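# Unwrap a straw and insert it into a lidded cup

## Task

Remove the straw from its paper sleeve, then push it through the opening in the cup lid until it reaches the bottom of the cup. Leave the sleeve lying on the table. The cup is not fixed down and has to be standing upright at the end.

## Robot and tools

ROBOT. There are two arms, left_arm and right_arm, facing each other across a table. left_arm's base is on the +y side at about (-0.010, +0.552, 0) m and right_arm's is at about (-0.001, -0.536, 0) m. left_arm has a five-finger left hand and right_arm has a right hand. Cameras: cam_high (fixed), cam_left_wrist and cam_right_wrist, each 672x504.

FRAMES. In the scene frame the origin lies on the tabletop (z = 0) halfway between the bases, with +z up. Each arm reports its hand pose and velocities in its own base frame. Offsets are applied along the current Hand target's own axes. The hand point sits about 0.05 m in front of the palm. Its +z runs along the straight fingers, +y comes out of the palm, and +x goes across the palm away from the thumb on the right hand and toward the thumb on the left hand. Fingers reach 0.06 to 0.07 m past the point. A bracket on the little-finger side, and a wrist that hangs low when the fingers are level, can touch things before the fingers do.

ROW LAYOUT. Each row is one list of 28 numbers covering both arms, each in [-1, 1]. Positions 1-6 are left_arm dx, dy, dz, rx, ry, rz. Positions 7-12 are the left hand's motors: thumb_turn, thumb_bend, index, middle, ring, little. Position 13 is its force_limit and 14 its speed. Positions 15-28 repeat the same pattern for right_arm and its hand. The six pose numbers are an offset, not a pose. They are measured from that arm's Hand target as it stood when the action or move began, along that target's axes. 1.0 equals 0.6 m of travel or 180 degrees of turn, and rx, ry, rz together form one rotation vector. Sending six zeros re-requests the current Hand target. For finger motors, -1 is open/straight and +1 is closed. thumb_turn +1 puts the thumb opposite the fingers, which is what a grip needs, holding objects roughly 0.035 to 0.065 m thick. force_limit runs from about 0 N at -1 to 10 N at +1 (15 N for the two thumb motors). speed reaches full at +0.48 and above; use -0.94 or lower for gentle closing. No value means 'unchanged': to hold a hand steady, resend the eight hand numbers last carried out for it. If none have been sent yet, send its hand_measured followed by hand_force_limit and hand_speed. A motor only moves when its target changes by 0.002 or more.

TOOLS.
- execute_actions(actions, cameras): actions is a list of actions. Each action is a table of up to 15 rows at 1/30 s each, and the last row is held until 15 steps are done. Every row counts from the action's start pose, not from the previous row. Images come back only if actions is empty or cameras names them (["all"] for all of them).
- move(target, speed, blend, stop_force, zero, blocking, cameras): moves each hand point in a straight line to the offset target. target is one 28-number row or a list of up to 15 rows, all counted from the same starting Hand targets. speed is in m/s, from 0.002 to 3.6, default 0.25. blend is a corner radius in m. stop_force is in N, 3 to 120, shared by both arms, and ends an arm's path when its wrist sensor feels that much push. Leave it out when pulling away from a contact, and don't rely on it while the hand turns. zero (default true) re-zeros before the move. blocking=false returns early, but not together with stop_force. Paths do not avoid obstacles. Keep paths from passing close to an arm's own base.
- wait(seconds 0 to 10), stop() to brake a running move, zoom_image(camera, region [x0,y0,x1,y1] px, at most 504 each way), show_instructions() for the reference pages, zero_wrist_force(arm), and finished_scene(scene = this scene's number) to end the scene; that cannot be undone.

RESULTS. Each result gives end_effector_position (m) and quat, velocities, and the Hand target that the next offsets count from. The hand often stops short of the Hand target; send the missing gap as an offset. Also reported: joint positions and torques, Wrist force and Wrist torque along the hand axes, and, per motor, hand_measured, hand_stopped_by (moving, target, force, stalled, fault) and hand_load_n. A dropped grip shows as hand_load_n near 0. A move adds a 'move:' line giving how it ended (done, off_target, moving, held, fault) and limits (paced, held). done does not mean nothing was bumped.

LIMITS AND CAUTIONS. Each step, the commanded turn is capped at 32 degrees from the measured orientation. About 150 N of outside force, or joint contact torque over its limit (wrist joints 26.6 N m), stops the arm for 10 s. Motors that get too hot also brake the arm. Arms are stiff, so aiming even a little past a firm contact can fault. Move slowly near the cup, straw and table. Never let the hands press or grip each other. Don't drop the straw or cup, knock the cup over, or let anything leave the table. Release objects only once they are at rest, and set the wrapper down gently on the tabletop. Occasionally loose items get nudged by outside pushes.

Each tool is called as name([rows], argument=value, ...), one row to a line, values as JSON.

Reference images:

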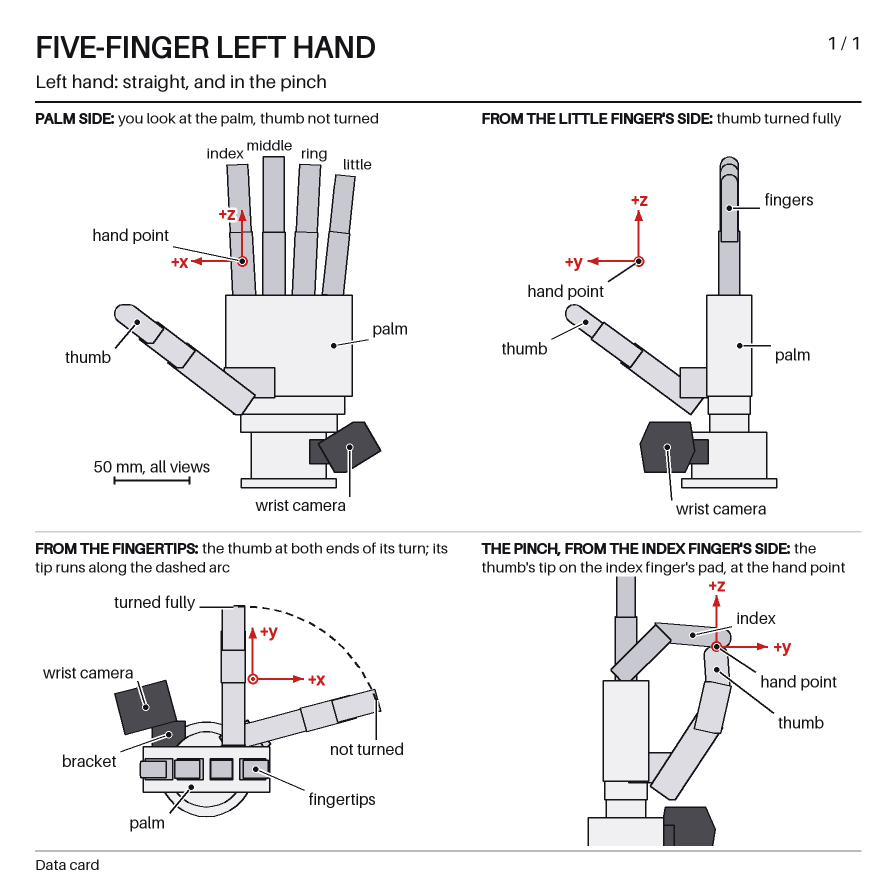

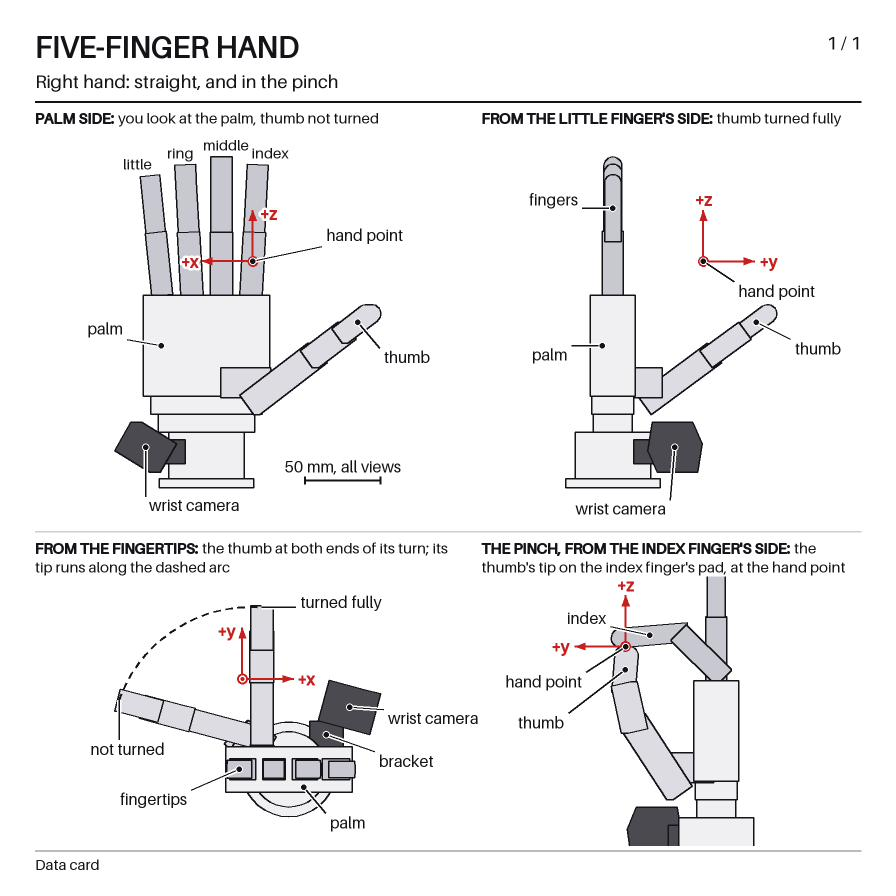

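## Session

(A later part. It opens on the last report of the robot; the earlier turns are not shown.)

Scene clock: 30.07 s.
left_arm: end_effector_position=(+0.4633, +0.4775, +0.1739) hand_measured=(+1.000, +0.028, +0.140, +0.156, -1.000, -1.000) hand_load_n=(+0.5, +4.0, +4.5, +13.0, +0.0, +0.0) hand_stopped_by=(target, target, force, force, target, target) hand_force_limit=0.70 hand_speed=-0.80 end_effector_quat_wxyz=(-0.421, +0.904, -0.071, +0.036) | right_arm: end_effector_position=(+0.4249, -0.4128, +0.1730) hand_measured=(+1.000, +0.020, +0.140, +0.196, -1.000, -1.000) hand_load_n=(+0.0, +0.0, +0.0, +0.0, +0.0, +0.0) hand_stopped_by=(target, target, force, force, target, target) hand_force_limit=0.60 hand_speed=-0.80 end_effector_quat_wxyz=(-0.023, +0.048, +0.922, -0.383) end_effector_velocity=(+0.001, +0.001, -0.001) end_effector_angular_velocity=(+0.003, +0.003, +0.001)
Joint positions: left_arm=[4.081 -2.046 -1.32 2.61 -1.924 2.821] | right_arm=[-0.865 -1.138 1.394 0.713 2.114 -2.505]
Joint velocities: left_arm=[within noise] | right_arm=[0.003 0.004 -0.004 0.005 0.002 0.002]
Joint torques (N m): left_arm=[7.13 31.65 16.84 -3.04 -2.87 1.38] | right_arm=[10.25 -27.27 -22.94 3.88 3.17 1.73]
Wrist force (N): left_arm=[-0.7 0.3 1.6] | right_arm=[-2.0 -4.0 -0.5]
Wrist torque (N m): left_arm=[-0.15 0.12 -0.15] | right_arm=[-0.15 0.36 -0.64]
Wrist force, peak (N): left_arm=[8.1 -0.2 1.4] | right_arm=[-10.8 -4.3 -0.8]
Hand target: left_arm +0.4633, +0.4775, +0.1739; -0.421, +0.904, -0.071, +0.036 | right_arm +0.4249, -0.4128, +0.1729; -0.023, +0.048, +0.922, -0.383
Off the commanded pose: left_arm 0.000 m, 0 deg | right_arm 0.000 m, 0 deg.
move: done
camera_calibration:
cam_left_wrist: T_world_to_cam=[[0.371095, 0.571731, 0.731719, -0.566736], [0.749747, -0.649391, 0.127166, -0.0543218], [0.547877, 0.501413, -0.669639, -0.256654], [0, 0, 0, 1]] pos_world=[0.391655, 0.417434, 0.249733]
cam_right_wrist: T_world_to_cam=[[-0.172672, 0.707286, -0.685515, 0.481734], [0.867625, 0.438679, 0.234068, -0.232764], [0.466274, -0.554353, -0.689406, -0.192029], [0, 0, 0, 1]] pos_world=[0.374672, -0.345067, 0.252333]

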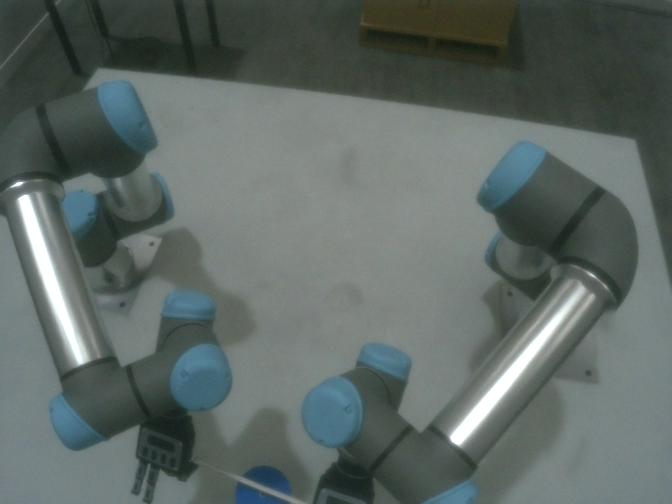

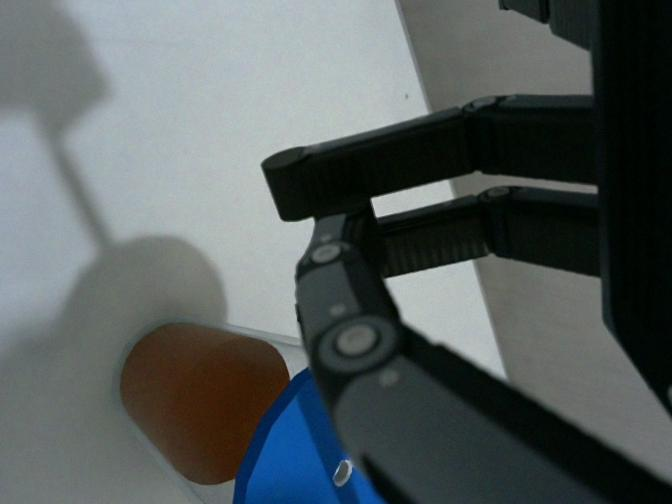

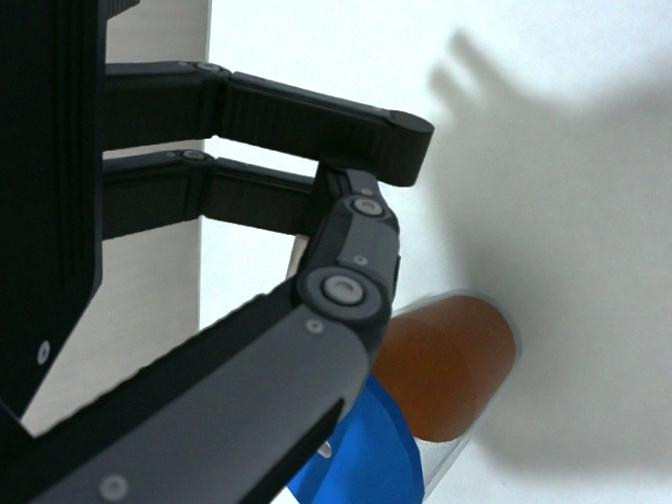

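move([
  [0,0,0,0,0,0,1,0.03,0.6,0.6,-1,-1,0.7,-0.8,0,0,0,0,0,0,1,-0.5,-0.3,-0.3,-1,-1,0.6,-0.3],
  [0,0,0,0,0,0,1,0.03,0.6,0.6,-1,-1,0.7,-0.8,-0.09,0,0,0,0,0,1,-0.5,-0.3,-0.3,-1,-1,0.6,-0.3],
], cameras=["cam_right_wrist"], speed=0.15)

Scene clock: 32.03 s.
left_arm: end_effector_position=(+0.4633, +0.4775, +0.1739) hand_measured=(+1.000, +0.028, +0.140, +0.156, -1.000, -1.000) hand_load_n=(+0.5, +3.5, +4.5, +13.0, -0.5, +0.0) hand_stopped_by=(target, target, force, force, target, target) hand_force_limit=0.70 hand_speed=-0.80 end_effector_quat_wxyz=(-0.421, +0.904, -0.071, +0.036) | right_arm: end_effector_position=(+0.4786, -0.4185, +0.1726) hand_measured=(+1.000, -0.500, -0.300, -0.300, -1.000, -1.000) hand_load_n=(+0.0, +0.0, +0.0, +0.0, +0.0, +0.0) hand_stopped_by=(target, target, target, target, target, target) hand_force_limit=0.60 hand_speed=-0.30 end_effector_quat_wxyz=(-0.023, +0.048, +0.922, -0.383)
Joint positions: left_arm=[4.081 -2.046 -1.32 2.61 -1.924 2.821] | right_arm=[-0.794 -1.012 1.211 0.808 2.154 -2.435]
Joint torques (N m): left_arm=[6.83 33.09 20.8 -2.99 -2.78 1.13] | right_arm=[-3.53 -37.3 -24.13 0.84 -1.65 0.03]
Wrist force (N): left_arm=[-0.5 0.2 1.4] | right_arm=[-1.9 -4.1 -0.6]
Wrist torque (N m): left_arm=[-0.16 0.09 -0.14] | right_arm=[-0.16 0.36 -0.64]
Wrist force, peak (N): left_arm=[-0.7 0.3 1.6] | right_arm=[-3.1 -4.0 -0.6]
Hand target: left_arm +0.4633, +0.4775, +0.1739; -0.421, +0.904, -0.071, +0.036 | right_arm +0.4786, -0.4185, +0.1726; -0.023, +0.048, +0.922, -0.383
Off the commanded pose: left_arm 0.000 m, 0 deg | right_arm 0.000 m, 0 deg.
move: done
camera_calibration:
cam_right_wrist: T_world_to_cam=[[-0.172963, 0.707329, -0.685397, 0.494804], [0.867671, 0.438728, 0.233806, -0.276741], [0.46608, -0.554259, -0.689613, -0.220279], [0, 0, 0, 1]] pos_world=[0.428371, -0.350667, 0.251933]
Images, in order (width x height): cam_right_wrist 672x504.

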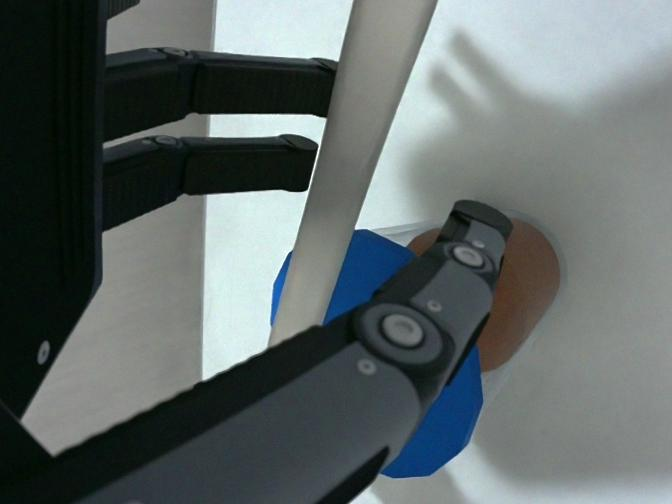

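move([
  [0,0,0,0,0,0,1,0.03,0.6,0.6,-1,-1,0.7,-0.8,0,0,0,0,0,0,1,0.04,-0.3,-0.3,-1,-1,0.8,-0.4],
  [0,0,0,0,0,0,1,0.03,0.6,0.6,-1,-1,0.7,-0.8,0,0,0,0,0,0,1,0.04,0.6,0.6,-1,-1,0.8,-0.8],
  [0,0,0,0,0,0,1,0.03,0.6,0.6,-1,-1,0.7,-0.8,0.06,0,0,0,0,0,1,0.04,0.6,0.6,-1,-1,0.8,-0.8],
], cameras=["all"], speed=0.03)

zoom_image(camera="cam_high", region=[160, 400, 420, 504])

Scene clock: 35.87 s.
left_arm: end_effector_position=(+0.4633, +0.4775, +0.1739) hand_measured=(+1.000, +0.028, +0.140, +0.156, -1.000, -1.000) hand_load_n=(+0.5, +3.5, +5.0, +12.5, +0.0, +0.0) hand_stopped_by=(target, target, force, force, target, target) hand_force_limit=0.70 hand_speed=-0.80 end_effector_quat_wxyz=(-0.421, +0.904, -0.071, +0.036) | right_arm: end_effector_position=(+0.4428, -0.4148, +0.1729) hand_measured=(+1.000, +0.038, +0.250, +0.232, -1.000, -1.000) hand_load_n=(-0.5, +3.0, +10.5, +8.5, +0.0, +0.0) hand_stopped_by=(target, target, force, force, target, target) hand_force_limit=0.80 hand_speed=-0.80 end_effector_quat_wxyz=(-0.023, +0.048, +0.922, -0.383)
Joint positions: left_arm=[4.081 -2.046 -1.32 2.61 -1.924 2.821] | right_arm=[-0.84 -1.097 1.336 0.743 2.128 -2.481]
Joint torques (N m): left_arm=[5.69 35.16 25.07 -3.03 -1.62 0.77] | right_arm=[10.8 -28.63 -25.13 3.62 2.21 1.37]
Wrist force (N): left_arm=[-1.2 0.2 1.6] | right_arm=[-1.7 -3.8 -0.4]
Wrist torque (N m): left_arm=[-0.15 0.13 -0.19] | right_arm=[-0.16 0.37 -0.63]
Wrist force, peak (N): left_arm=[-1.0 -0.1 1.7] | right_arm=[-2.8 -3.9 -0.7]
Hand target: left_arm +0.4633, +0.4775, +0.1739; -0.421, +0.904, -0.071, +0.036 | right_arm +0.4428, -0.4147, +0.1728; -0.023, +0.048, +0.922, -0.383
Off the commanded pose: left_arm 0.000 m, 0 deg | right_arm 0.000 m, 0 deg.
move: done
camera_calibration:
cam_left_wrist: T_world_to_cam=[[0.371095, 0.571731, 0.731719, -0.566736], [0.749747, -0.649391, 0.127166, -0.0543218], [0.547877, 0.501413, -0.669639, -0.256654], [0, 0, 0, 1]] pos_world=[0.391655, 0.417434, 0.249733]
cam_right_wrist: T_world_to_cam=[[-0.172731, 0.707256, -0.685532, 0.4861], [0.867613, 0.438728, 0.234022, -0.247317], [0.466275, -0.554353, -0.689406, -0.201451], [0, 0, 0, 1]] pos_world=[0.392472, -0.346967, 0.252233]

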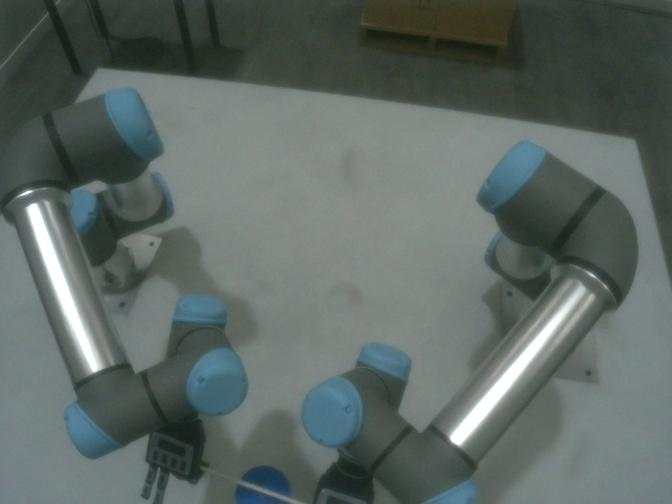

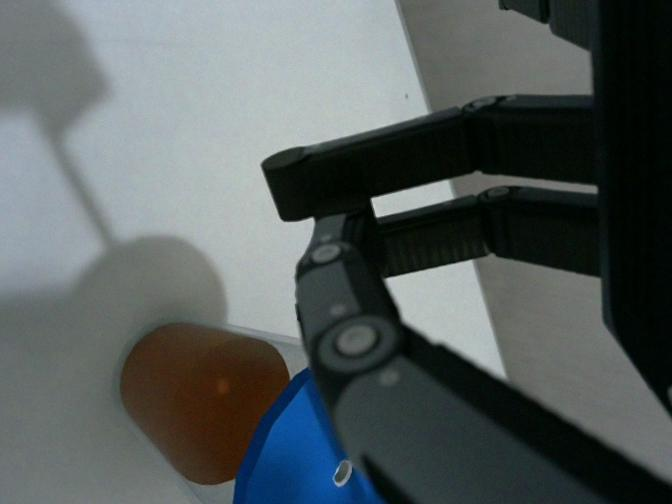

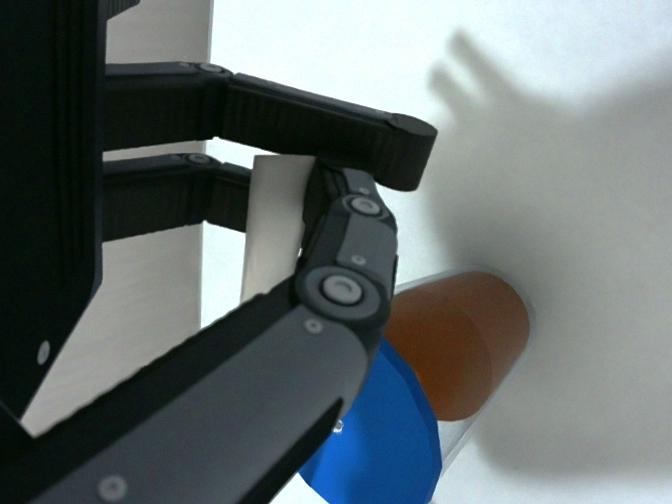

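Scaled by 1.938 from the camera's 672x504 image, which has a finer 960x720 frame.

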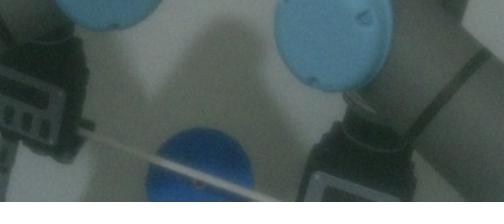

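move([
  [0,0,0,0,0,0,1,0.03,0.6,0.6,-1,-1,0.7,-0.8,0,0,0,0,0,0,1,-0.5,-0.3,-0.3,-1,-1,0.6,-0.3],
  [0,0,0,0,0,0,1,0.03,0.6,0.6,-1,-1,0.7,-0.8,-0.025,0.02,0,0,0,0,1,-0.5,-0.3,-0.3,-1,-1,0.6,-0.3],
  [0,0,0,0,0,0,1,0.03,0.6,0.6,-1,-1,0.7,-0.8,-0.025,0.02,0,0,0,0,1,0.16,-0.3,-0.3,-1,-1,0.8,-0.5],
], cameras=["cam_right_wrist"], speed=0.12)

Scene clock: 39.07 s.
left_arm: end_effector_position=(+0.4633, +0.4775, +0.1739) hand_measured=(+1.000, +0.028, +0.140, +0.156, -1.000, -1.000) hand_load_n=(+0.5, +3.5, +4.5, +12.5, +0.0, +0.0) hand_stopped_by=(target, target, force, force, target, target) hand_force_limit=0.70 hand_speed=-0.80 end_effector_quat_wxyz=(-0.421, +0.904, -0.071, +0.036) | right_arm: end_effector_position=(+0.4585, -0.4078, +0.1642) hand_measured=(+1.000, +0.160, -0.300, -0.300, -1.000, -1.000) hand_load_n=(+0.0, +0.0, +0.0, +0.0, +0.0, +0.0) hand_stopped_by=(target, target, target, target, target, target) hand_force_limit=0.80 hand_speed=-0.50 end_effector_quat_wxyz=(-0.023, +0.048, +0.922, -0.383)
Joint positions: left_arm=[4.081 -2.046 -1.32 2.61 -1.924 2.821] | right_arm=[-0.807 -1.065 1.314 0.751 2.146 -2.448]
Joint torques (N m): left_arm=[5.7 36.94 25.13 -2.72 -0.56 0.49] | right_arm=[-10.85 -53.35 -11.32 -0.82 -0.98 -1.6]
Wrist force (N): left_arm=[-0.7 0.3 1.2] | right_arm=[-2.0 -4.2 -0.5]
Wrist torque (N m): left_arm=[-0.14 0.11 -0.15] | right_arm=[-0.17 0.39 -0.71]
Wrist force, peak (N): left_arm=[-1.1 -0.1 1.7] | right_arm=[-2.1 -4.3 -0.5]
Hand target: left_arm +0.4633, +0.4775, +0.1739; -0.421, +0.904, -0.071, +0.036 | right_arm +0.4585, -0.4078, +0.1642; -0.023, +0.048, +0.922, -0.383
Off the commanded pose: left_arm 0.000 m, 0 deg | right_arm 0.000 m, 0 deg.
move: done
camera_calibration:
cam_right_wrist: T_world_to_cam=[[-0.172948, 0.707337, -0.685393, 0.478136], [0.867674, 0.438716, 0.233817, -0.262019], [0.46608, -0.554259, -0.689613, -0.21076], [0, 0, 0, 1]] pos_world=[0.408271, -0.340067, 0.243633]
Images, in order (width x height): cam_right_wrist 672x504.

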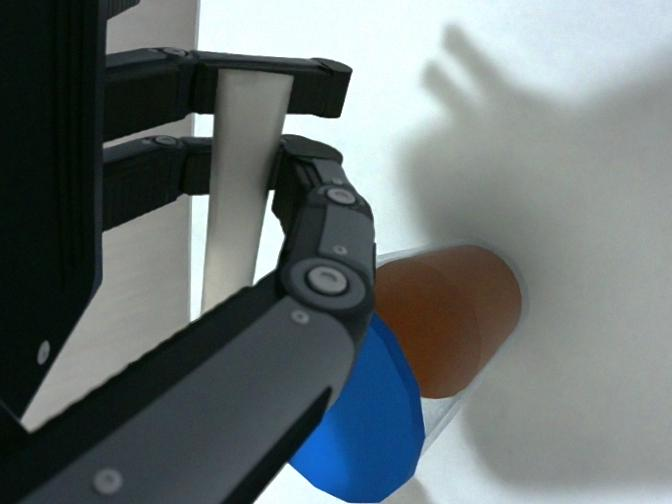

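move([
  [0,0,0,0,0,0,1,0.03,0.6,0.6,-1,-1,0.7,-0.8,0,0,0,0,0,0,1,-0.4,-0.3,-0.3,-1,-1,0.8,-0.3],
  [0,0,0,0,0,0,1,0.03,0.6,0.6,-1,-1,0.7,-0.8,0.01,-0.022,0,0,0,0,1,-0.4,-0.3,-0.3,-1,-1,0.8,-0.3],
  [0,0,0,0,0,0,1,0.03,0.6,0.6,-1,-1,0.7,-0.8,0.01,-0.022,0,0,0,0,1,0.16,-0.3,-0.3,-1,-1,0.8,-0.5],
], cameras=["cam_right_wrist"], speed=0.12)

Scene clock: 42.00 s.
left_arm: end_effector_position=(+0.4633, +0.4775, +0.1739) hand_measured=(+1.000, +0.028, +0.140, +0.156, -1.000, -1.000) hand_load_n=(+0.5, +3.5, +5.5, +12.0, +0.0, +0.0) hand_stopped_by=(target, target, force, force, target, target) hand_force_limit=0.70 hand_speed=-0.80 end_effector_quat_wxyz=(-0.421, +0.904, -0.071, +0.036) | right_arm: end_effector_position=(+0.4516, -0.4165, +0.1736) hand_measured=(+1.000, +0.160, -0.300, -0.300, -1.000, -1.000) hand_load_n=(+0.0, +0.5, +0.0, +0.0, +0.0, +0.0) hand_stopped_by=(target, target, target, target, target, target) hand_force_limit=0.80 hand_speed=-0.50 end_effector_quat_wxyz=(-0.023, +0.048, +0.922, -0.383)
Joint positions: left_arm=[4.081 -2.046 -1.32 2.61 -1.924 2.821] | right_arm=[-0.829 -1.075 1.303 0.76 2.134 -2.47]
Joint torques (N m): left_arm=[4.41 37.93 24.88 -2.61 0.45 0.4] | right_arm=[9.84 -30.22 -10.54 -0.8 3.21 1.38]
Wrist force (N): left_arm=[-0.4 -0.4 1.2] | right_arm=[-2.3 -4.0 -0.8]
Wrist torque (N m): left_arm=[-0.17 0.08 -0.19] | right_arm=[-0.17 0.41 -0.65]
Wrist force, peak (N): left_arm=[-0.6 0.4 1.7] | right_arm=[-1.9 -4.6 -0.4]
Hand target: left_arm +0.4633, +0.4775, +0.1739; -0.421, +0.904, -0.071, +0.036 | right_arm +0.4516, -0.4165, +0.1736; -0.023, +0.048, +0.922, -0.383
Off the commanded pose: left_arm 0.000 m, 0 deg | right_arm 0.000 m, 0 deg.
move: done
camera_calibration:
cam_right_wrist: T_world_to_cam=[[-0.172957, 0.707346, -0.685381, 0.489421], [0.867714, 0.438668, 0.233757, -0.254538], [0.466002, -0.554285, -0.689645, -0.205913], [0, 0, 0, 1]] pos_world=[0.401471, -0.348667, 0.252933]
Images, in order (width x height): cam_right_wrist 672x504.

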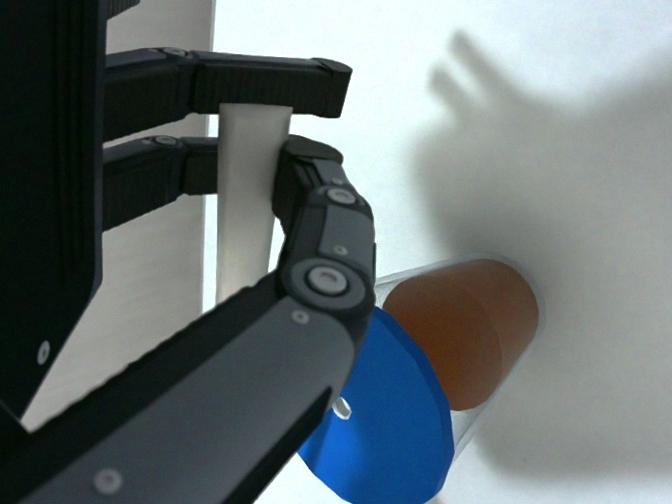

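move([
  [0,0,0,0,0,0,1,0.03,0.6,0.6,-1,-1,0.7,-0.8,0,0,0,0,0,0,1,-0.4,-0.3,-0.3,-1,-1,0.8,-0.3],
  [0,0,0,0,0,0,1,0.03,0.6,0.6,-1,-1,0.7,-0.8,0.0,-0.02,-0.018,0,0,0,1,-0.4,-0.3,-0.3,-1,-1,0.8,-0.3],
], cameras=["cam_right_wrist","cam_left_wrist"], speed=0.12)

Scene clock: 43.73 s.
left_arm: end_effector_position=(+0.4633, +0.4775, +0.1739) hand_measured=(+1.000, +0.028, +0.140, +0.156, -1.000, -1.000) hand_load_n=(+0.0, +3.0, +4.5, +12.5, +0.0, +0.0) hand_stopped_by=(target, target, force, force, target, target) hand_force_limit=0.70 hand_speed=-0.80 end_effector_quat_wxyz=(-0.421, +0.904, -0.071, +0.036) | right_arm: end_effector_position=(+0.4517, -0.4173, +0.1899) hand_measured=(+1.000, -0.400, -0.300, -0.300, -1.000, -1.000) hand_load_n=(+0.5, +0.0, +0.0, +0.0, +0.0, +0.0) hand_stopped_by=(target, target, target, target, target, target) hand_force_limit=0.80 hand_speed=-0.30 end_effector_quat_wxyz=(-0.023, +0.048, +0.922, -0.383) end_effector_velocity=(+0.001, -0.001, +0.000) end_effector_angular_velocity=(-0.004, -0.004, -0.001)
Joint positions: left_arm=[4.081 -2.046 -1.32 2.61 -1.924 2.821] | right_arm=[-0.83 -1.082 1.271 0.799 2.134 -2.471]
Joint velocities: left_arm=[within noise] | right_arm=[0 -0.001 0.002 -0.007 0 0.001]
Joint torques (N m): left_arm=[4.54 39.39 24.92 -2.68 0.88 0.12] | right_arm=[-10.38 -39.35 -10.06 -1.03 -1.25 -1.01]
Wrist force (N): left_arm=[-0.5 0.1 1.5] | right_arm=[-2.0 -4.1 -0.6]
Wrist torque (N m): left_arm=[-0.17 0.08 -0.13] | right_arm=[-0.16 0.38 -0.64]
Wrist force, peak (N): left_arm=[-0.5 0.3 1.7] | right_arm=[-1.9 -4.5 -0.5]
Hand target: left_arm +0.4633, +0.4775, +0.1739; -0.421, +0.904, -0.071, +0.036 | right_arm +0.4517, -0.4173, +0.1897; -0.023, +0.048, +0.922, -0.383
Off the commanded pose: left_arm 0.000 m, 0 deg | right_arm 0.000 m, 0 deg.
move: done
camera_calibration:
cam_left_wrist: T_world_to_cam=[[0.371095, 0.571731, 0.731719, -0.566736], [0.749747, -0.649391, 0.127166, -0.0543218], [0.547877, 0.501413, -0.669639, -0.256654], [0, 0, 0, 1]] pos_world=[0.391655, 0.417434, 0.249733]
cam_right_wrist: T_world_to_cam=[[-0.172963, 0.707329, -0.685397, 0.501159], [0.867671, 0.438728, 0.233806, -0.257972], [0.46608, -0.554259, -0.689613, -0.195146], [0, 0, 0, 1]] pos_world=[0.401471, -0.349467, 0.269233]
Images, in order (width x height): cam_left_wrist 672x504, cam_right_wrist 672x504.

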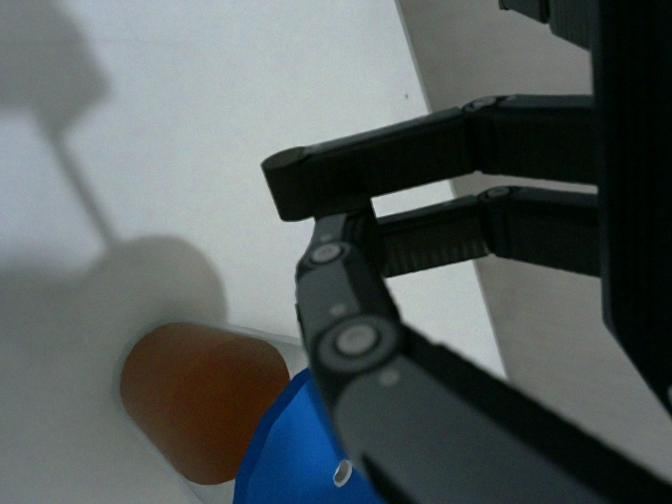

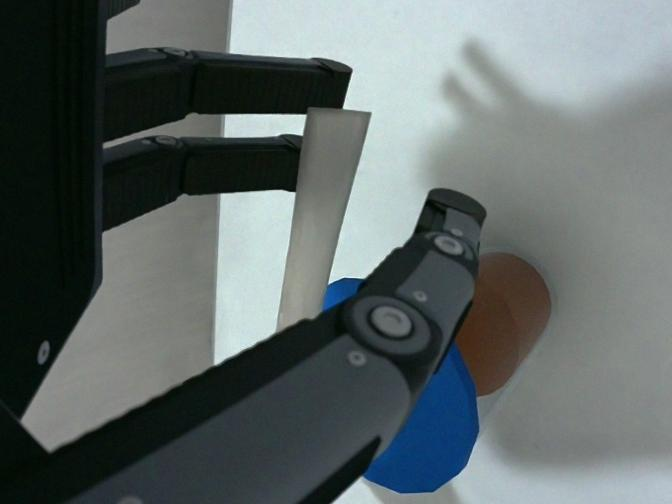

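move([
  [0,0,0,0,0,0,1,0.03,0.6,0.6,-1,-1,0.7,-0.8,0,0.012,0,0,0,0,1,-0.4,-0.3,-0.3,-1,-1,0.8,-0.3],
  [0,0,0,0,0,0,1,0.03,0.6,0.6,-1,-1,0.7,-0.8,0,0.012,0,0,0,0,1,0.16,-0.3,-0.3,-1,-1,0.8,-0.5],
  [0,0,0,0,0,0,1,0.03,0.6,0.6,-1,-1,0.7,-0.8,0,0.012,0,0,0,0,1,0.16,0.6,0.6,-1,-1,0.8,-0.8],
], cameras=["cam_right_wrist","cam_left_wrist"], speed=0.12)

Scene clock: 46.90 s.
left_arm: end_effector_position=(+0.4633, +0.4775, +0.1739) hand_measured=(+1.000, +0.028, +0.140, +0.156, -1.000, -1.000) hand_load_n=(-0.5, +2.5, +1.5, +14.0, +0.0, +0.0) hand_stopped_by=(target, target, force, force, target, target) hand_force_limit=0.70 hand_speed=-0.80 end_effector_quat_wxyz=(-0.421, +0.904, -0.071, +0.036) | right_arm: end_effector_position=(+0.4522, -0.4122, +0.1846) hand_measured=(+1.000, +0.160, +0.232, +0.230, -1.000, -1.000) hand_load_n=(-0.5, +1.5, +9.0, +14.5, +0.0, +0.0) hand_stopped_by=(target, target, force, force, target, target) hand_force_limit=0.80 hand_speed=-0.80 end_effector_quat_wxyz=(-0.023, +0.048, +0.922, -0.383)
Joint positions: left_arm=[4.081 -2.046 -1.32 2.61 -1.923 2.821] | right_arm=[-0.823 -1.085 1.289 0.787 2.138 -2.464]
Joint torques (N m): left_arm=[4.01 40.51 25.07 -2.55 0.35 -0.13] | right_arm=[-7.3 -45.32 -22.02 2.96 -0.23 -1.15]
Wrist force (N): left_arm=[1.4 0.2 0.2] | right_arm=[-4.1 -4.1 0.5]
Wrist torque (N m): left_arm=[-0.09 0.21 -0.16] | right_arm=[-0.18 0.44 -0.75]
Wrist force, peak (N): left_arm=[2.1 -0.4 0.3] | right_arm=[-4.3 -4.6 0.1]
Hand target: left_arm +0.4633, +0.4775, +0.1739; -0.421, +0.904, -0.071, +0.036 | right_arm +0.4522, -0.4122, +0.1846; -0.023, +0.048, +0.922, -0.383
Off the commanded pose: left_arm 0.000 m, 0 deg | right_arm 0.000 m, 0 deg.
move: done
camera_calibration:
cam_left_wrist: T_world_to_cam=[[0.371137, 0.571693, 0.731727, -0.566738], [0.749725, -0.649424, 0.127124, -0.0542891], [0.547877, 0.501414, -0.669638, -0.256655], [0, 0, 0, 1]] pos_world=[0.391655, 0.417434, 0.249733]
cam_right_wrist: T_world_to_cam=[[-0.172948, 0.707337, -0.685393, 0.494141], [0.867674, 0.438716, 0.233817, -0.259392], [0.46608, -0.554259, -0.689613, -0.196194], [0, 0, 0, 1]] pos_world=[0.401971, -0.344467, 0.264033]
Images, in order (width x height): cam_left_wrist 672x504, cam_right_wrist 672x504.

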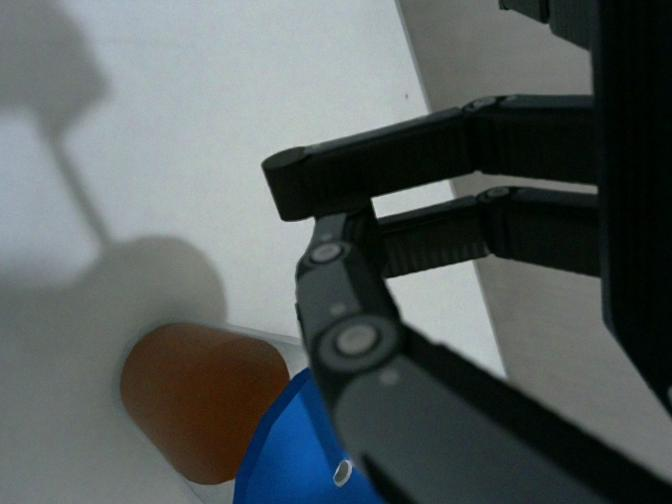

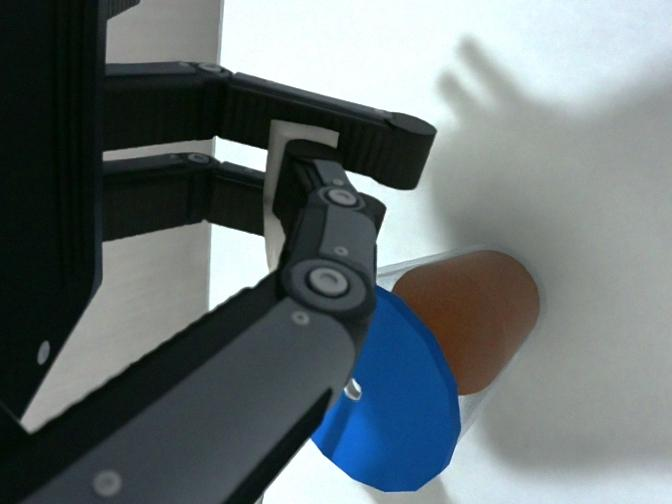

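move(target=[0,0,0,0,0,0,1,0.03,0.6,0.6,-1,-1,0.7,-0.8,0.06,0,0,0,0,0,1,0.16,0.6,0.6,-1,-1,0.8,-0.8], cameras=["all"], speed=0.03)

zoom_image(camera="cam_high", region=[160, 400, 420, 504])

Scene clock: 48.53 s.
left_arm: end_effector_position=(+0.4633, +0.4775, +0.1739) hand_measured=(+1.000, +0.028, +0.140, +0.156, -1.000, -1.000) hand_load_n=(+1.5, +2.5, +2.5, +13.0, +0.0, +0.0) hand_stopped_by=(target, target, force, force, target, target) hand_force_limit=0.70 hand_speed=-0.80 end_effector_quat_wxyz=(-0.421, +0.904, -0.071, +0.036) | right_arm: end_effector_position=(+0.4164, -0.4085, +0.1850) hand_measured=(+1.000, +0.160, +0.232, +0.230, -1.000, -1.000) hand_load_n=(-0.5, +1.5, +6.0, +15.0, +0.0, +0.0) hand_stopped_by=(target, target, force, force, target, target) hand_force_limit=0.80 hand_speed=-0.80 end_effector_quat_wxyz=(-0.023, +0.048, +0.922, -0.383) end_effector_velocity=(+0.000, +0.001, +0.000) end_effector_angular_velocity=(+0.003, -0.001, -0.002)
Joint positions: left_arm=[4.081 -2.046 -1.32 2.61 -1.923 2.821] | right_arm=[-0.873 -1.168 1.406 0.727 2.11 -2.513]
Joint velocities: left_arm=[within noise] | right_arm=[0.001 0 0 0.004 0 0.005]
Joint torques (N m): left_arm=[2.91 41.18 24.47 -2.48 -2.75 -0.1] | right_arm=[11.54 -26.42 -25.65 3.34 2.87 1.26]
Wrist force (N): left_arm=[-0.2 0.0 1.2] | right_arm=[-1.8 -4.2 -0.5]
Wrist torque (N m): left_arm=[-0.17 0.07 -0.10] | right_arm=[-0.15 0.37 -0.65]
Wrist force, peak (N): left_arm=[5.7 -0.8 -0.1] | right_arm=[-7.9 -4.1 0.5]
Hand target: left_arm +0.4633, +0.4775, +0.1739; -0.421, +0.904, -0.071, +0.036 | right_arm +0.4164, -0.4084, +0.1849; -0.023, +0.048, +0.922, -0.383
Off the commanded pose: left_arm 0.000 m, 0 deg | right_arm 0.000 m, 0 deg.
move: done
camera_calibration:
cam_left_wrist: T_world_to_cam=[[0.371137, 0.571693, 0.731727, -0.566738], [0.749725, -0.649424, 0.127124, -0.0542891], [0.547877, 0.501414, -0.669638, -0.256655], [0, 0, 0, 1]] pos_world=[0.391655, 0.417434, 0.249733]
cam_right_wrist: T_world_to_cam=[[-0.172672, 0.707286, -0.685515, 0.485364], [0.867625, 0.438679, 0.234068, -0.230041], [0.466274, -0.554353, -0.689406, -0.177307], [0, 0, 0, 1]] pos_world=[0.366072, -0.340667, 0.264333]

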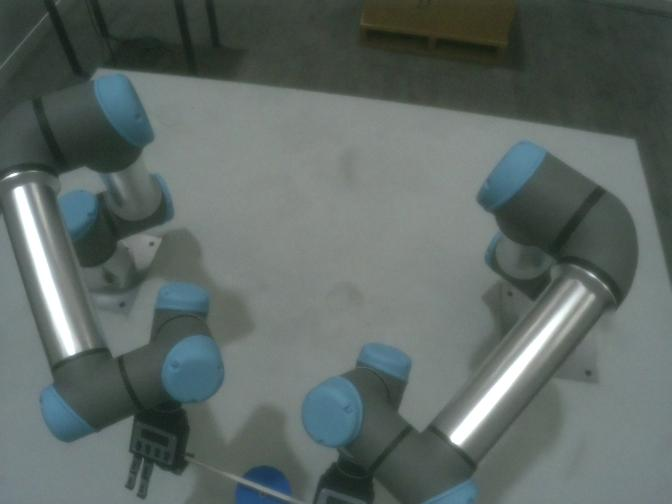

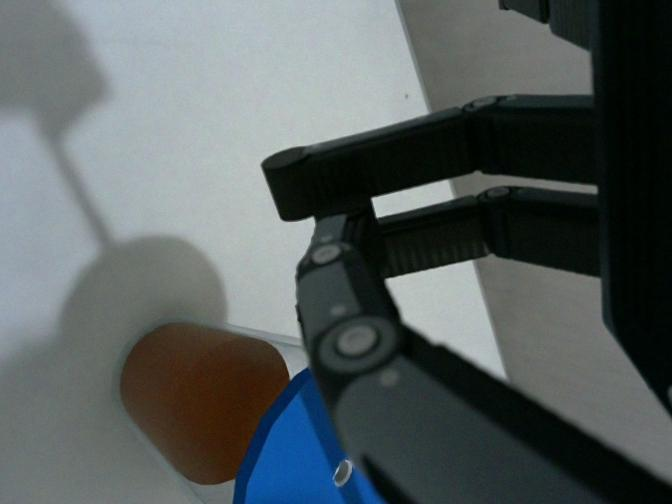

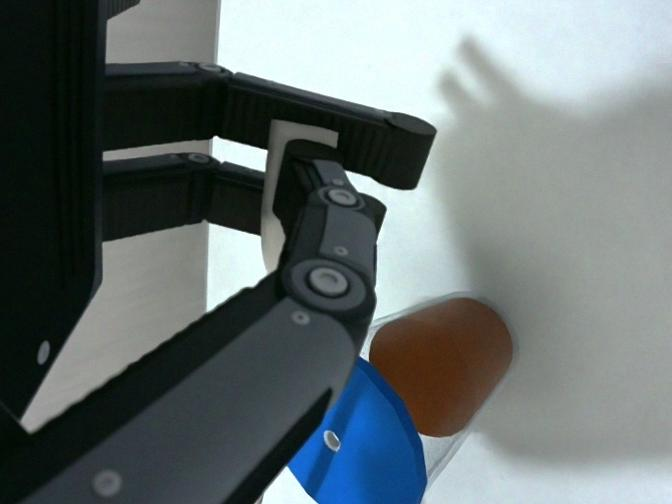

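Scaled by 1.938 from the camera's 672x504 image, which has a finer 960x720 frame.

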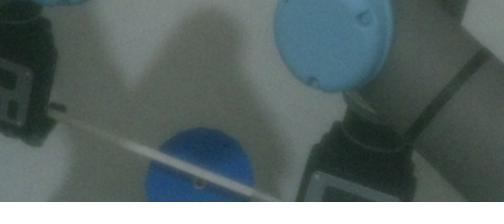

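move(target=[0,0,0,0,0,0,1,0.03,0.6,0.6,-1,-1,0.7,-0.8,0.2,0,0,0,0,0,1,0.16,0.6,0.6,-1,-1,0.8,-0.8], cameras=["all"], speed=0.08)

zoom_image(camera="cam_high", region=[120, 400, 380, 504])

Scene clock: 50.63 s.
left_arm: end_effector_position=(+0.4633, +0.4775, +0.1739) hand_measured=(+1.000, +0.028, +0.140, +0.156, -1.000, -1.000) hand_load_n=(+2.0, +3.0, +4.5, +12.5, +0.0, +0.0) hand_stopped_by=(target, target, force, force, target, target) hand_force_limit=0.70 hand_speed=-0.80 end_effector_quat_wxyz=(-0.421, +0.904, -0.071, +0.036) | right_arm: end_effector_position=(+0.2971, -0.3958, +0.1857) hand_measured=(+1.000, +0.160, +0.232, +0.230, -1.000, -1.000) hand_load_n=(-0.5, +1.5, +6.0, +15.0, +0.0, +0.0) hand_stopped_by=(target, target, force, force, target, target) hand_force_limit=0.80 hand_speed=-0.80 end_effector_quat_wxyz=(-0.023, +0.048, +0.922, -0.383)
Joint positions: left_arm=[4.081 -2.046 -1.32 2.61 -1.924 2.821] | right_arm=[-1.098 -1.429 1.724 0.579 1.973 -2.713]
Joint torques (N m): left_arm=[2.91 43.07 24.75 -2.33 -2.78 -0.16] | right_arm=[-0.52 -22.95 -14.06 3.15 3.02 0.16]
Wrist force (N): left_arm=[-0.2 0.5 1.2] | right_arm=[-1.9 -3.9 -0.6]
Wrist torque (N m): left_arm=[-0.11 0.02 -0.12] | right_arm=[-0.15 0.36 -0.73]
Wrist force, peak (N): left_arm=[0.1 0.4 1.8] | right_arm=[-3.2 -4.1 -0.7]
Hand target: left_arm +0.4633, +0.4775, +0.1739; -0.421, +0.904, -0.071, +0.036 | right_arm +0.2971, -0.3957, +0.1857; -0.023, +0.048, +0.922, -0.383
Off the commanded pose: left_arm 0.000 m, 0 deg | right_arm 0.000 m, 0 deg.
move: done
camera_calibration:
cam_left_wrist: T_world_to_cam=[[0.371149, 0.571683, 0.731729, -0.566739], [0.749719, -0.649433, 0.127113, -0.0542802], [0.547877, 0.501414, -0.669638, -0.256655], [0, 0, 0, 1]] pos_world=[0.391655, 0.417434, 0.249733]
cam_right_wrist: T_world_to_cam=[[-0.172777, 0.707313, -0.68546, 0.456368], [0.867705, 0.438617, 0.233887, -0.132371], [0.466086, -0.554367, -0.689523, -0.114062], [0, 0, 0, 1]] pos_world=[0.246872, -0.327967, 0.265133]

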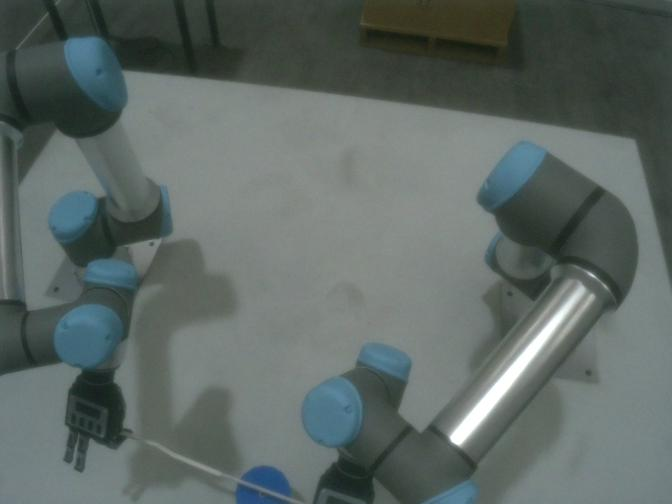

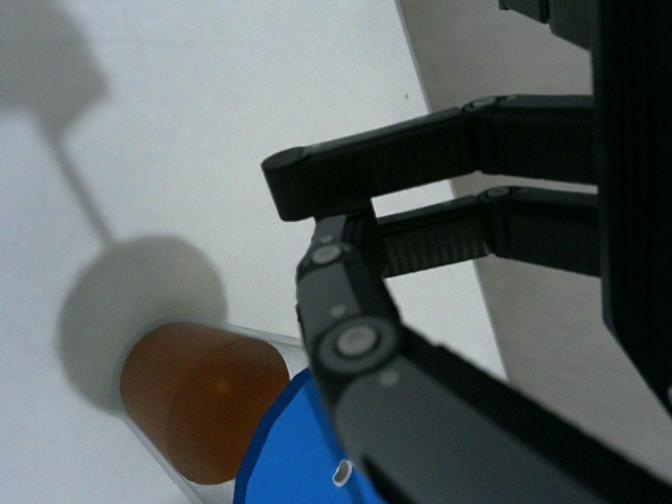

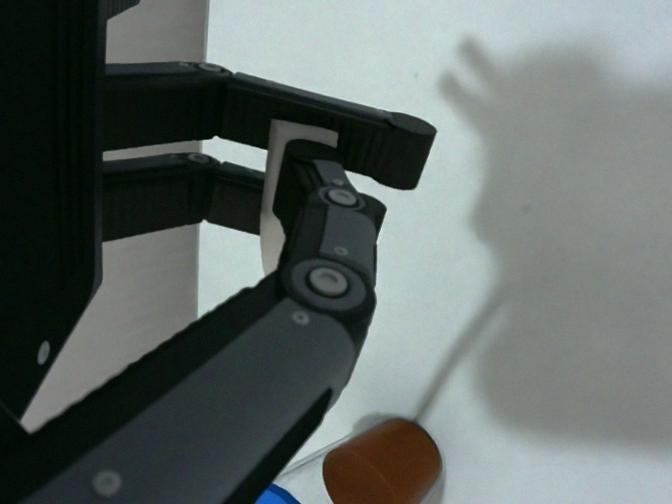

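Scaled by 1.938 from the camera's 672x504 image, which has a finer 960x720 frame.

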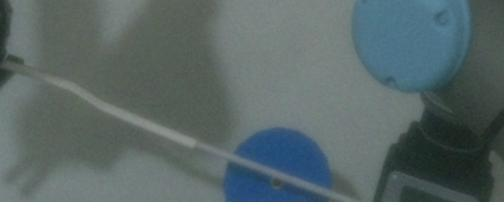

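move(target=[-0.14,0,0,0,0,0,1,0.03,0.6,0.6,-1,-1,0.7,-0.8,0.13,0,0,0,0,0,1,0.16,0.6,0.6,-1,-1,0.8,-0.8], cameras=["all"], speed=0.12)

zoom_image(camera="cam_high", region=[80, 380, 400, 504])

Scene clock: 52.00 s.
left_arm: end_effector_position=(+0.3805, +0.4908, +0.1736) hand_measured=(+1.000, +0.028, +0.140, +0.156, -1.000, -1.000) hand_load_n=(+2.0, +3.0, +4.0, +12.0, +0.0, +0.0) hand_stopped_by=(target, target, force, force, target, target) hand_force_limit=0.70 hand_speed=-0.80 end_effector_quat_wxyz=(-0.421, +0.904, -0.071, +0.036) | right_arm: end_effector_position=(+0.2195, -0.3876, +0.1863) hand_measured=(+1.000, +0.160, +0.232, +0.230, -1.000, -1.000) hand_load_n=(-0.5, +1.5, +6.5, +15.0, +0.0, +0.0) hand_stopped_by=(target, target, force, force, target, target) hand_force_limit=0.80 hand_speed=-0.80 end_effector_quat_wxyz=(-0.023, +0.048, +0.922, -0.383)
Joint positions: left_arm=[4.242 -1.915 -1.504 2.696 -1.804 2.934] | right_arm=[-1.311 -1.59 1.884 0.525 1.832 -2.882]
Joint torques (N m): left_arm=[7.19 33.79 14.1 -2.72 -1.06 0.53] | right_arm=[-7.34 -18.79 -13.02 3.05 1.12 -1.18]
Wrist force (N): left_arm=[-1.0 -0.2 1.3] | right_arm=[-1.8 -3.8 -0.9]
Wrist torque (N m): left_arm=[-0.15 0.18 -0.07] | right_arm=[-0.09 0.34 -0.71]
Wrist force, peak (N): left_arm=[-2.1 0.0 1.6] | right_arm=[-3.3 -4.1 -0.6]
Hand target: left_arm +0.3804, +0.4908, +0.1735; -0.421, +0.904, -0.071, +0.036 | right_arm +0.2195, -0.3875, +0.1862; -0.023, +0.048, +0.922, -0.383
Off the commanded pose: left_arm 0.000 m, 0 deg | right_arm 0.000 m, 0 deg.
move: done
camera_calibration:
cam_left_wrist: T_world_to_cam=[[0.371119, 0.571581, 0.731824, -0.543289], [0.749727, -0.649439, 0.127037, 0.016504], [0.547887, 0.501522, -0.669549, -0.2183], [0, 0, 0, 1]] pos_world=[0.308855, 0.430734, 0.249333]
cam_right_wrist: T_world_to_cam=[[-0.17283, 0.707301, -0.68546, 0.437507], [0.867736, 0.438606, 0.233792, -0.0687341], [0.466008, -0.554392, -0.689555, -0.0729898], [0, 0, 0, 1]] pos_world=[0.169271, -0.319767, 0.265633]

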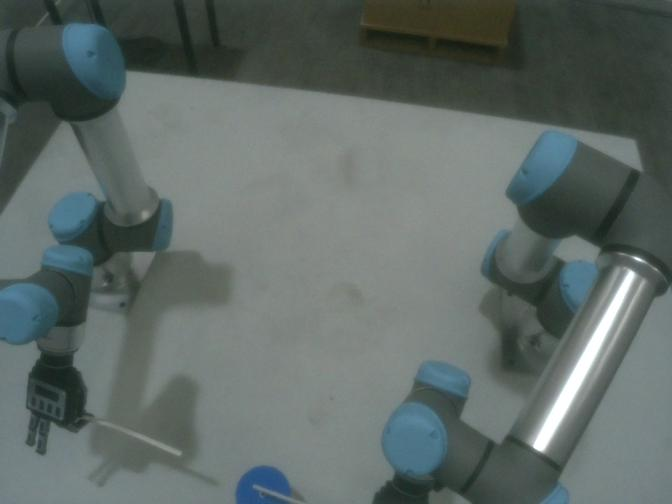

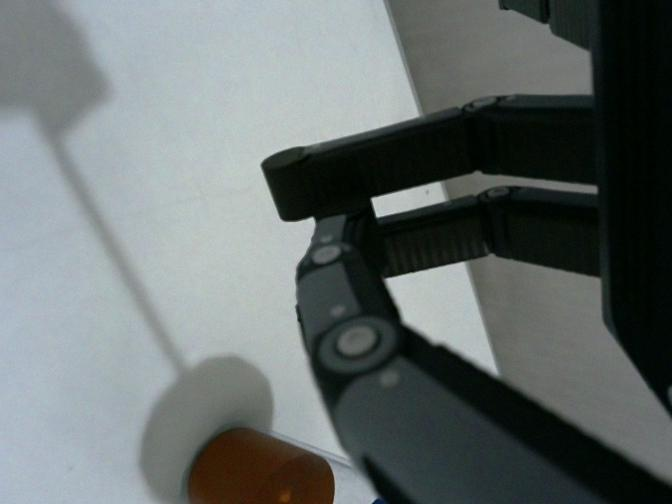

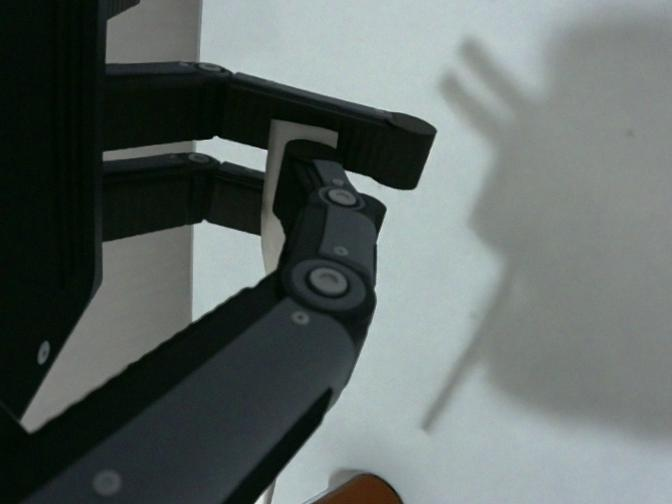

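Scaled by 1.575 from the camera's 672x504 image, which has a finer 960x720 frame.

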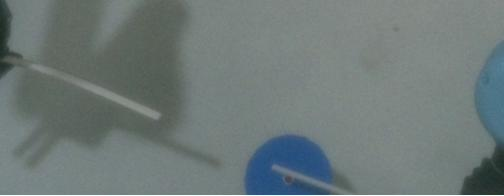

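move([
  [0,-0.281,-0.236,0,0,0,1,0.03,0.6,0.6,-1,-1,0.7,-0.8,0,0.171,0.171,0,0,0,1,0.16,0.6,0.6,-1,-1,0.8,-0.8],
  [0.286,-0.291,-0.239,0.174,-0.174,0.478,1,0.03,0.6,0.6,-1,-1,0.7,-0.8,0,0.171,0.171,0,0,0,1,-0.3,-0.4,-0.4,-1,-1,0.8,-0.5],
], cameras=["all"], speed=0.25)

Scene clock: 59.00 s.
left_arm: end_effector_position=(+0.5492, +0.4663, +0.4003) hand_measured=(+1.000, +0.028, +0.140, +0.156, -1.000, -1.000) hand_load_n=(+2.0, +2.5, +3.5, +12.5, +0.0, +0.0) hand_stopped_by=(target, target, force, force, target, target) hand_force_limit=0.70 hand_speed=-0.80 end_effector_quat_wxyz=(+0.539, -0.460, +0.537, +0.457) | right_arm: end_effector_position=(+0.2185, -0.3877, +0.0411) hand_measured=(+1.000, -0.300, -0.400, -0.400, -1.000, -1.000) hand_load_n=(+0.0, +0.0, +0.0, +0.0, +0.0, -0.5) hand_stopped_by=(target, target, target, target, target, target) hand_force_limit=0.80 hand_speed=-0.50 end_effector_quat_wxyz=(-0.023, +0.048, +0.922, -0.383)
Joint positions: left_arm=[3.717 -2.059 -1.1 3.158 -2.407 4.708] | right_arm=[-1.314 -1.411 2.114 0.116 1.829 -2.885]
Joint torques (N m): left_arm=[7.76 34.45 28.8 3.81 -2.41 -0.23] | right_arm=[7.76 -11.08 -9.19 -0.69 2.84 1.21]
Wrist force (N): left_arm=[-1.5 -1.0 1.4] | right_arm=[-1.9 -3.8 -0.9]
Wrist torque (N m): left_arm=[-0.42 0.29 -0.29] | right_arm=[-0.09 0.36 -0.62]
Wrist force, peak (N): left_arm=[-1.0 2.1 3.0] | right_arm=[-1.8 -5.1 -1.9]
Hand target: left_arm +0.5492, +0.4663, +0.4003; +0.539, -0.460, +0.537, +0.457 | right_arm +0.2185, -0.3877, +0.0411; -0.023, +0.048, +0.922, -0.383
Off the commanded pose: left_arm 0.000 m, 0 deg | right_arm 0.000 m, 0 deg.
move: done
camera_calibration:
cam_left_wrist: T_world_to_cam=[[0.950198, -0.145843, -0.275417, -0.338122], [-0.311632, -0.435548, -0.844502, 0.717351], [0.0032074, 0.888272, -0.459306, -0.111989], [0, 0, 0, 1]] pos_world=[0.545191, 0.362605, 0.461243]
cam_right_wrist: T_world_to_cam=[[-0.172957, 0.707346, -0.685381, 0.337971], [0.867714, 0.438668, 0.233757, -0.0338713], [0.466002, -0.554285, -0.689645, -0.172587], [0, 0, 0, 1]] pos_world=[0.168271, -0.319867, 0.120533]

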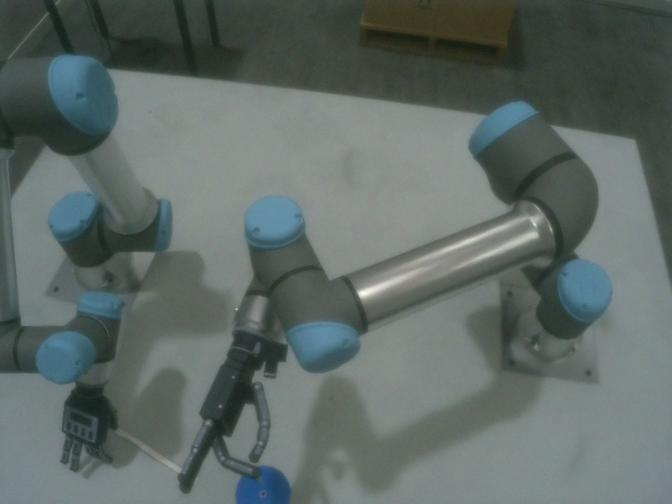

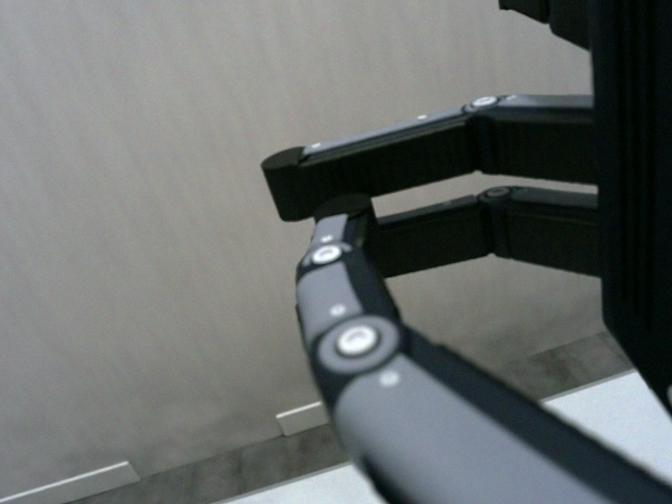

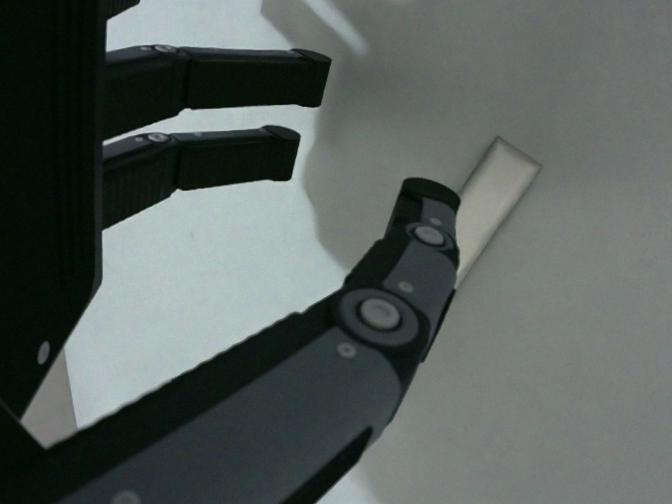

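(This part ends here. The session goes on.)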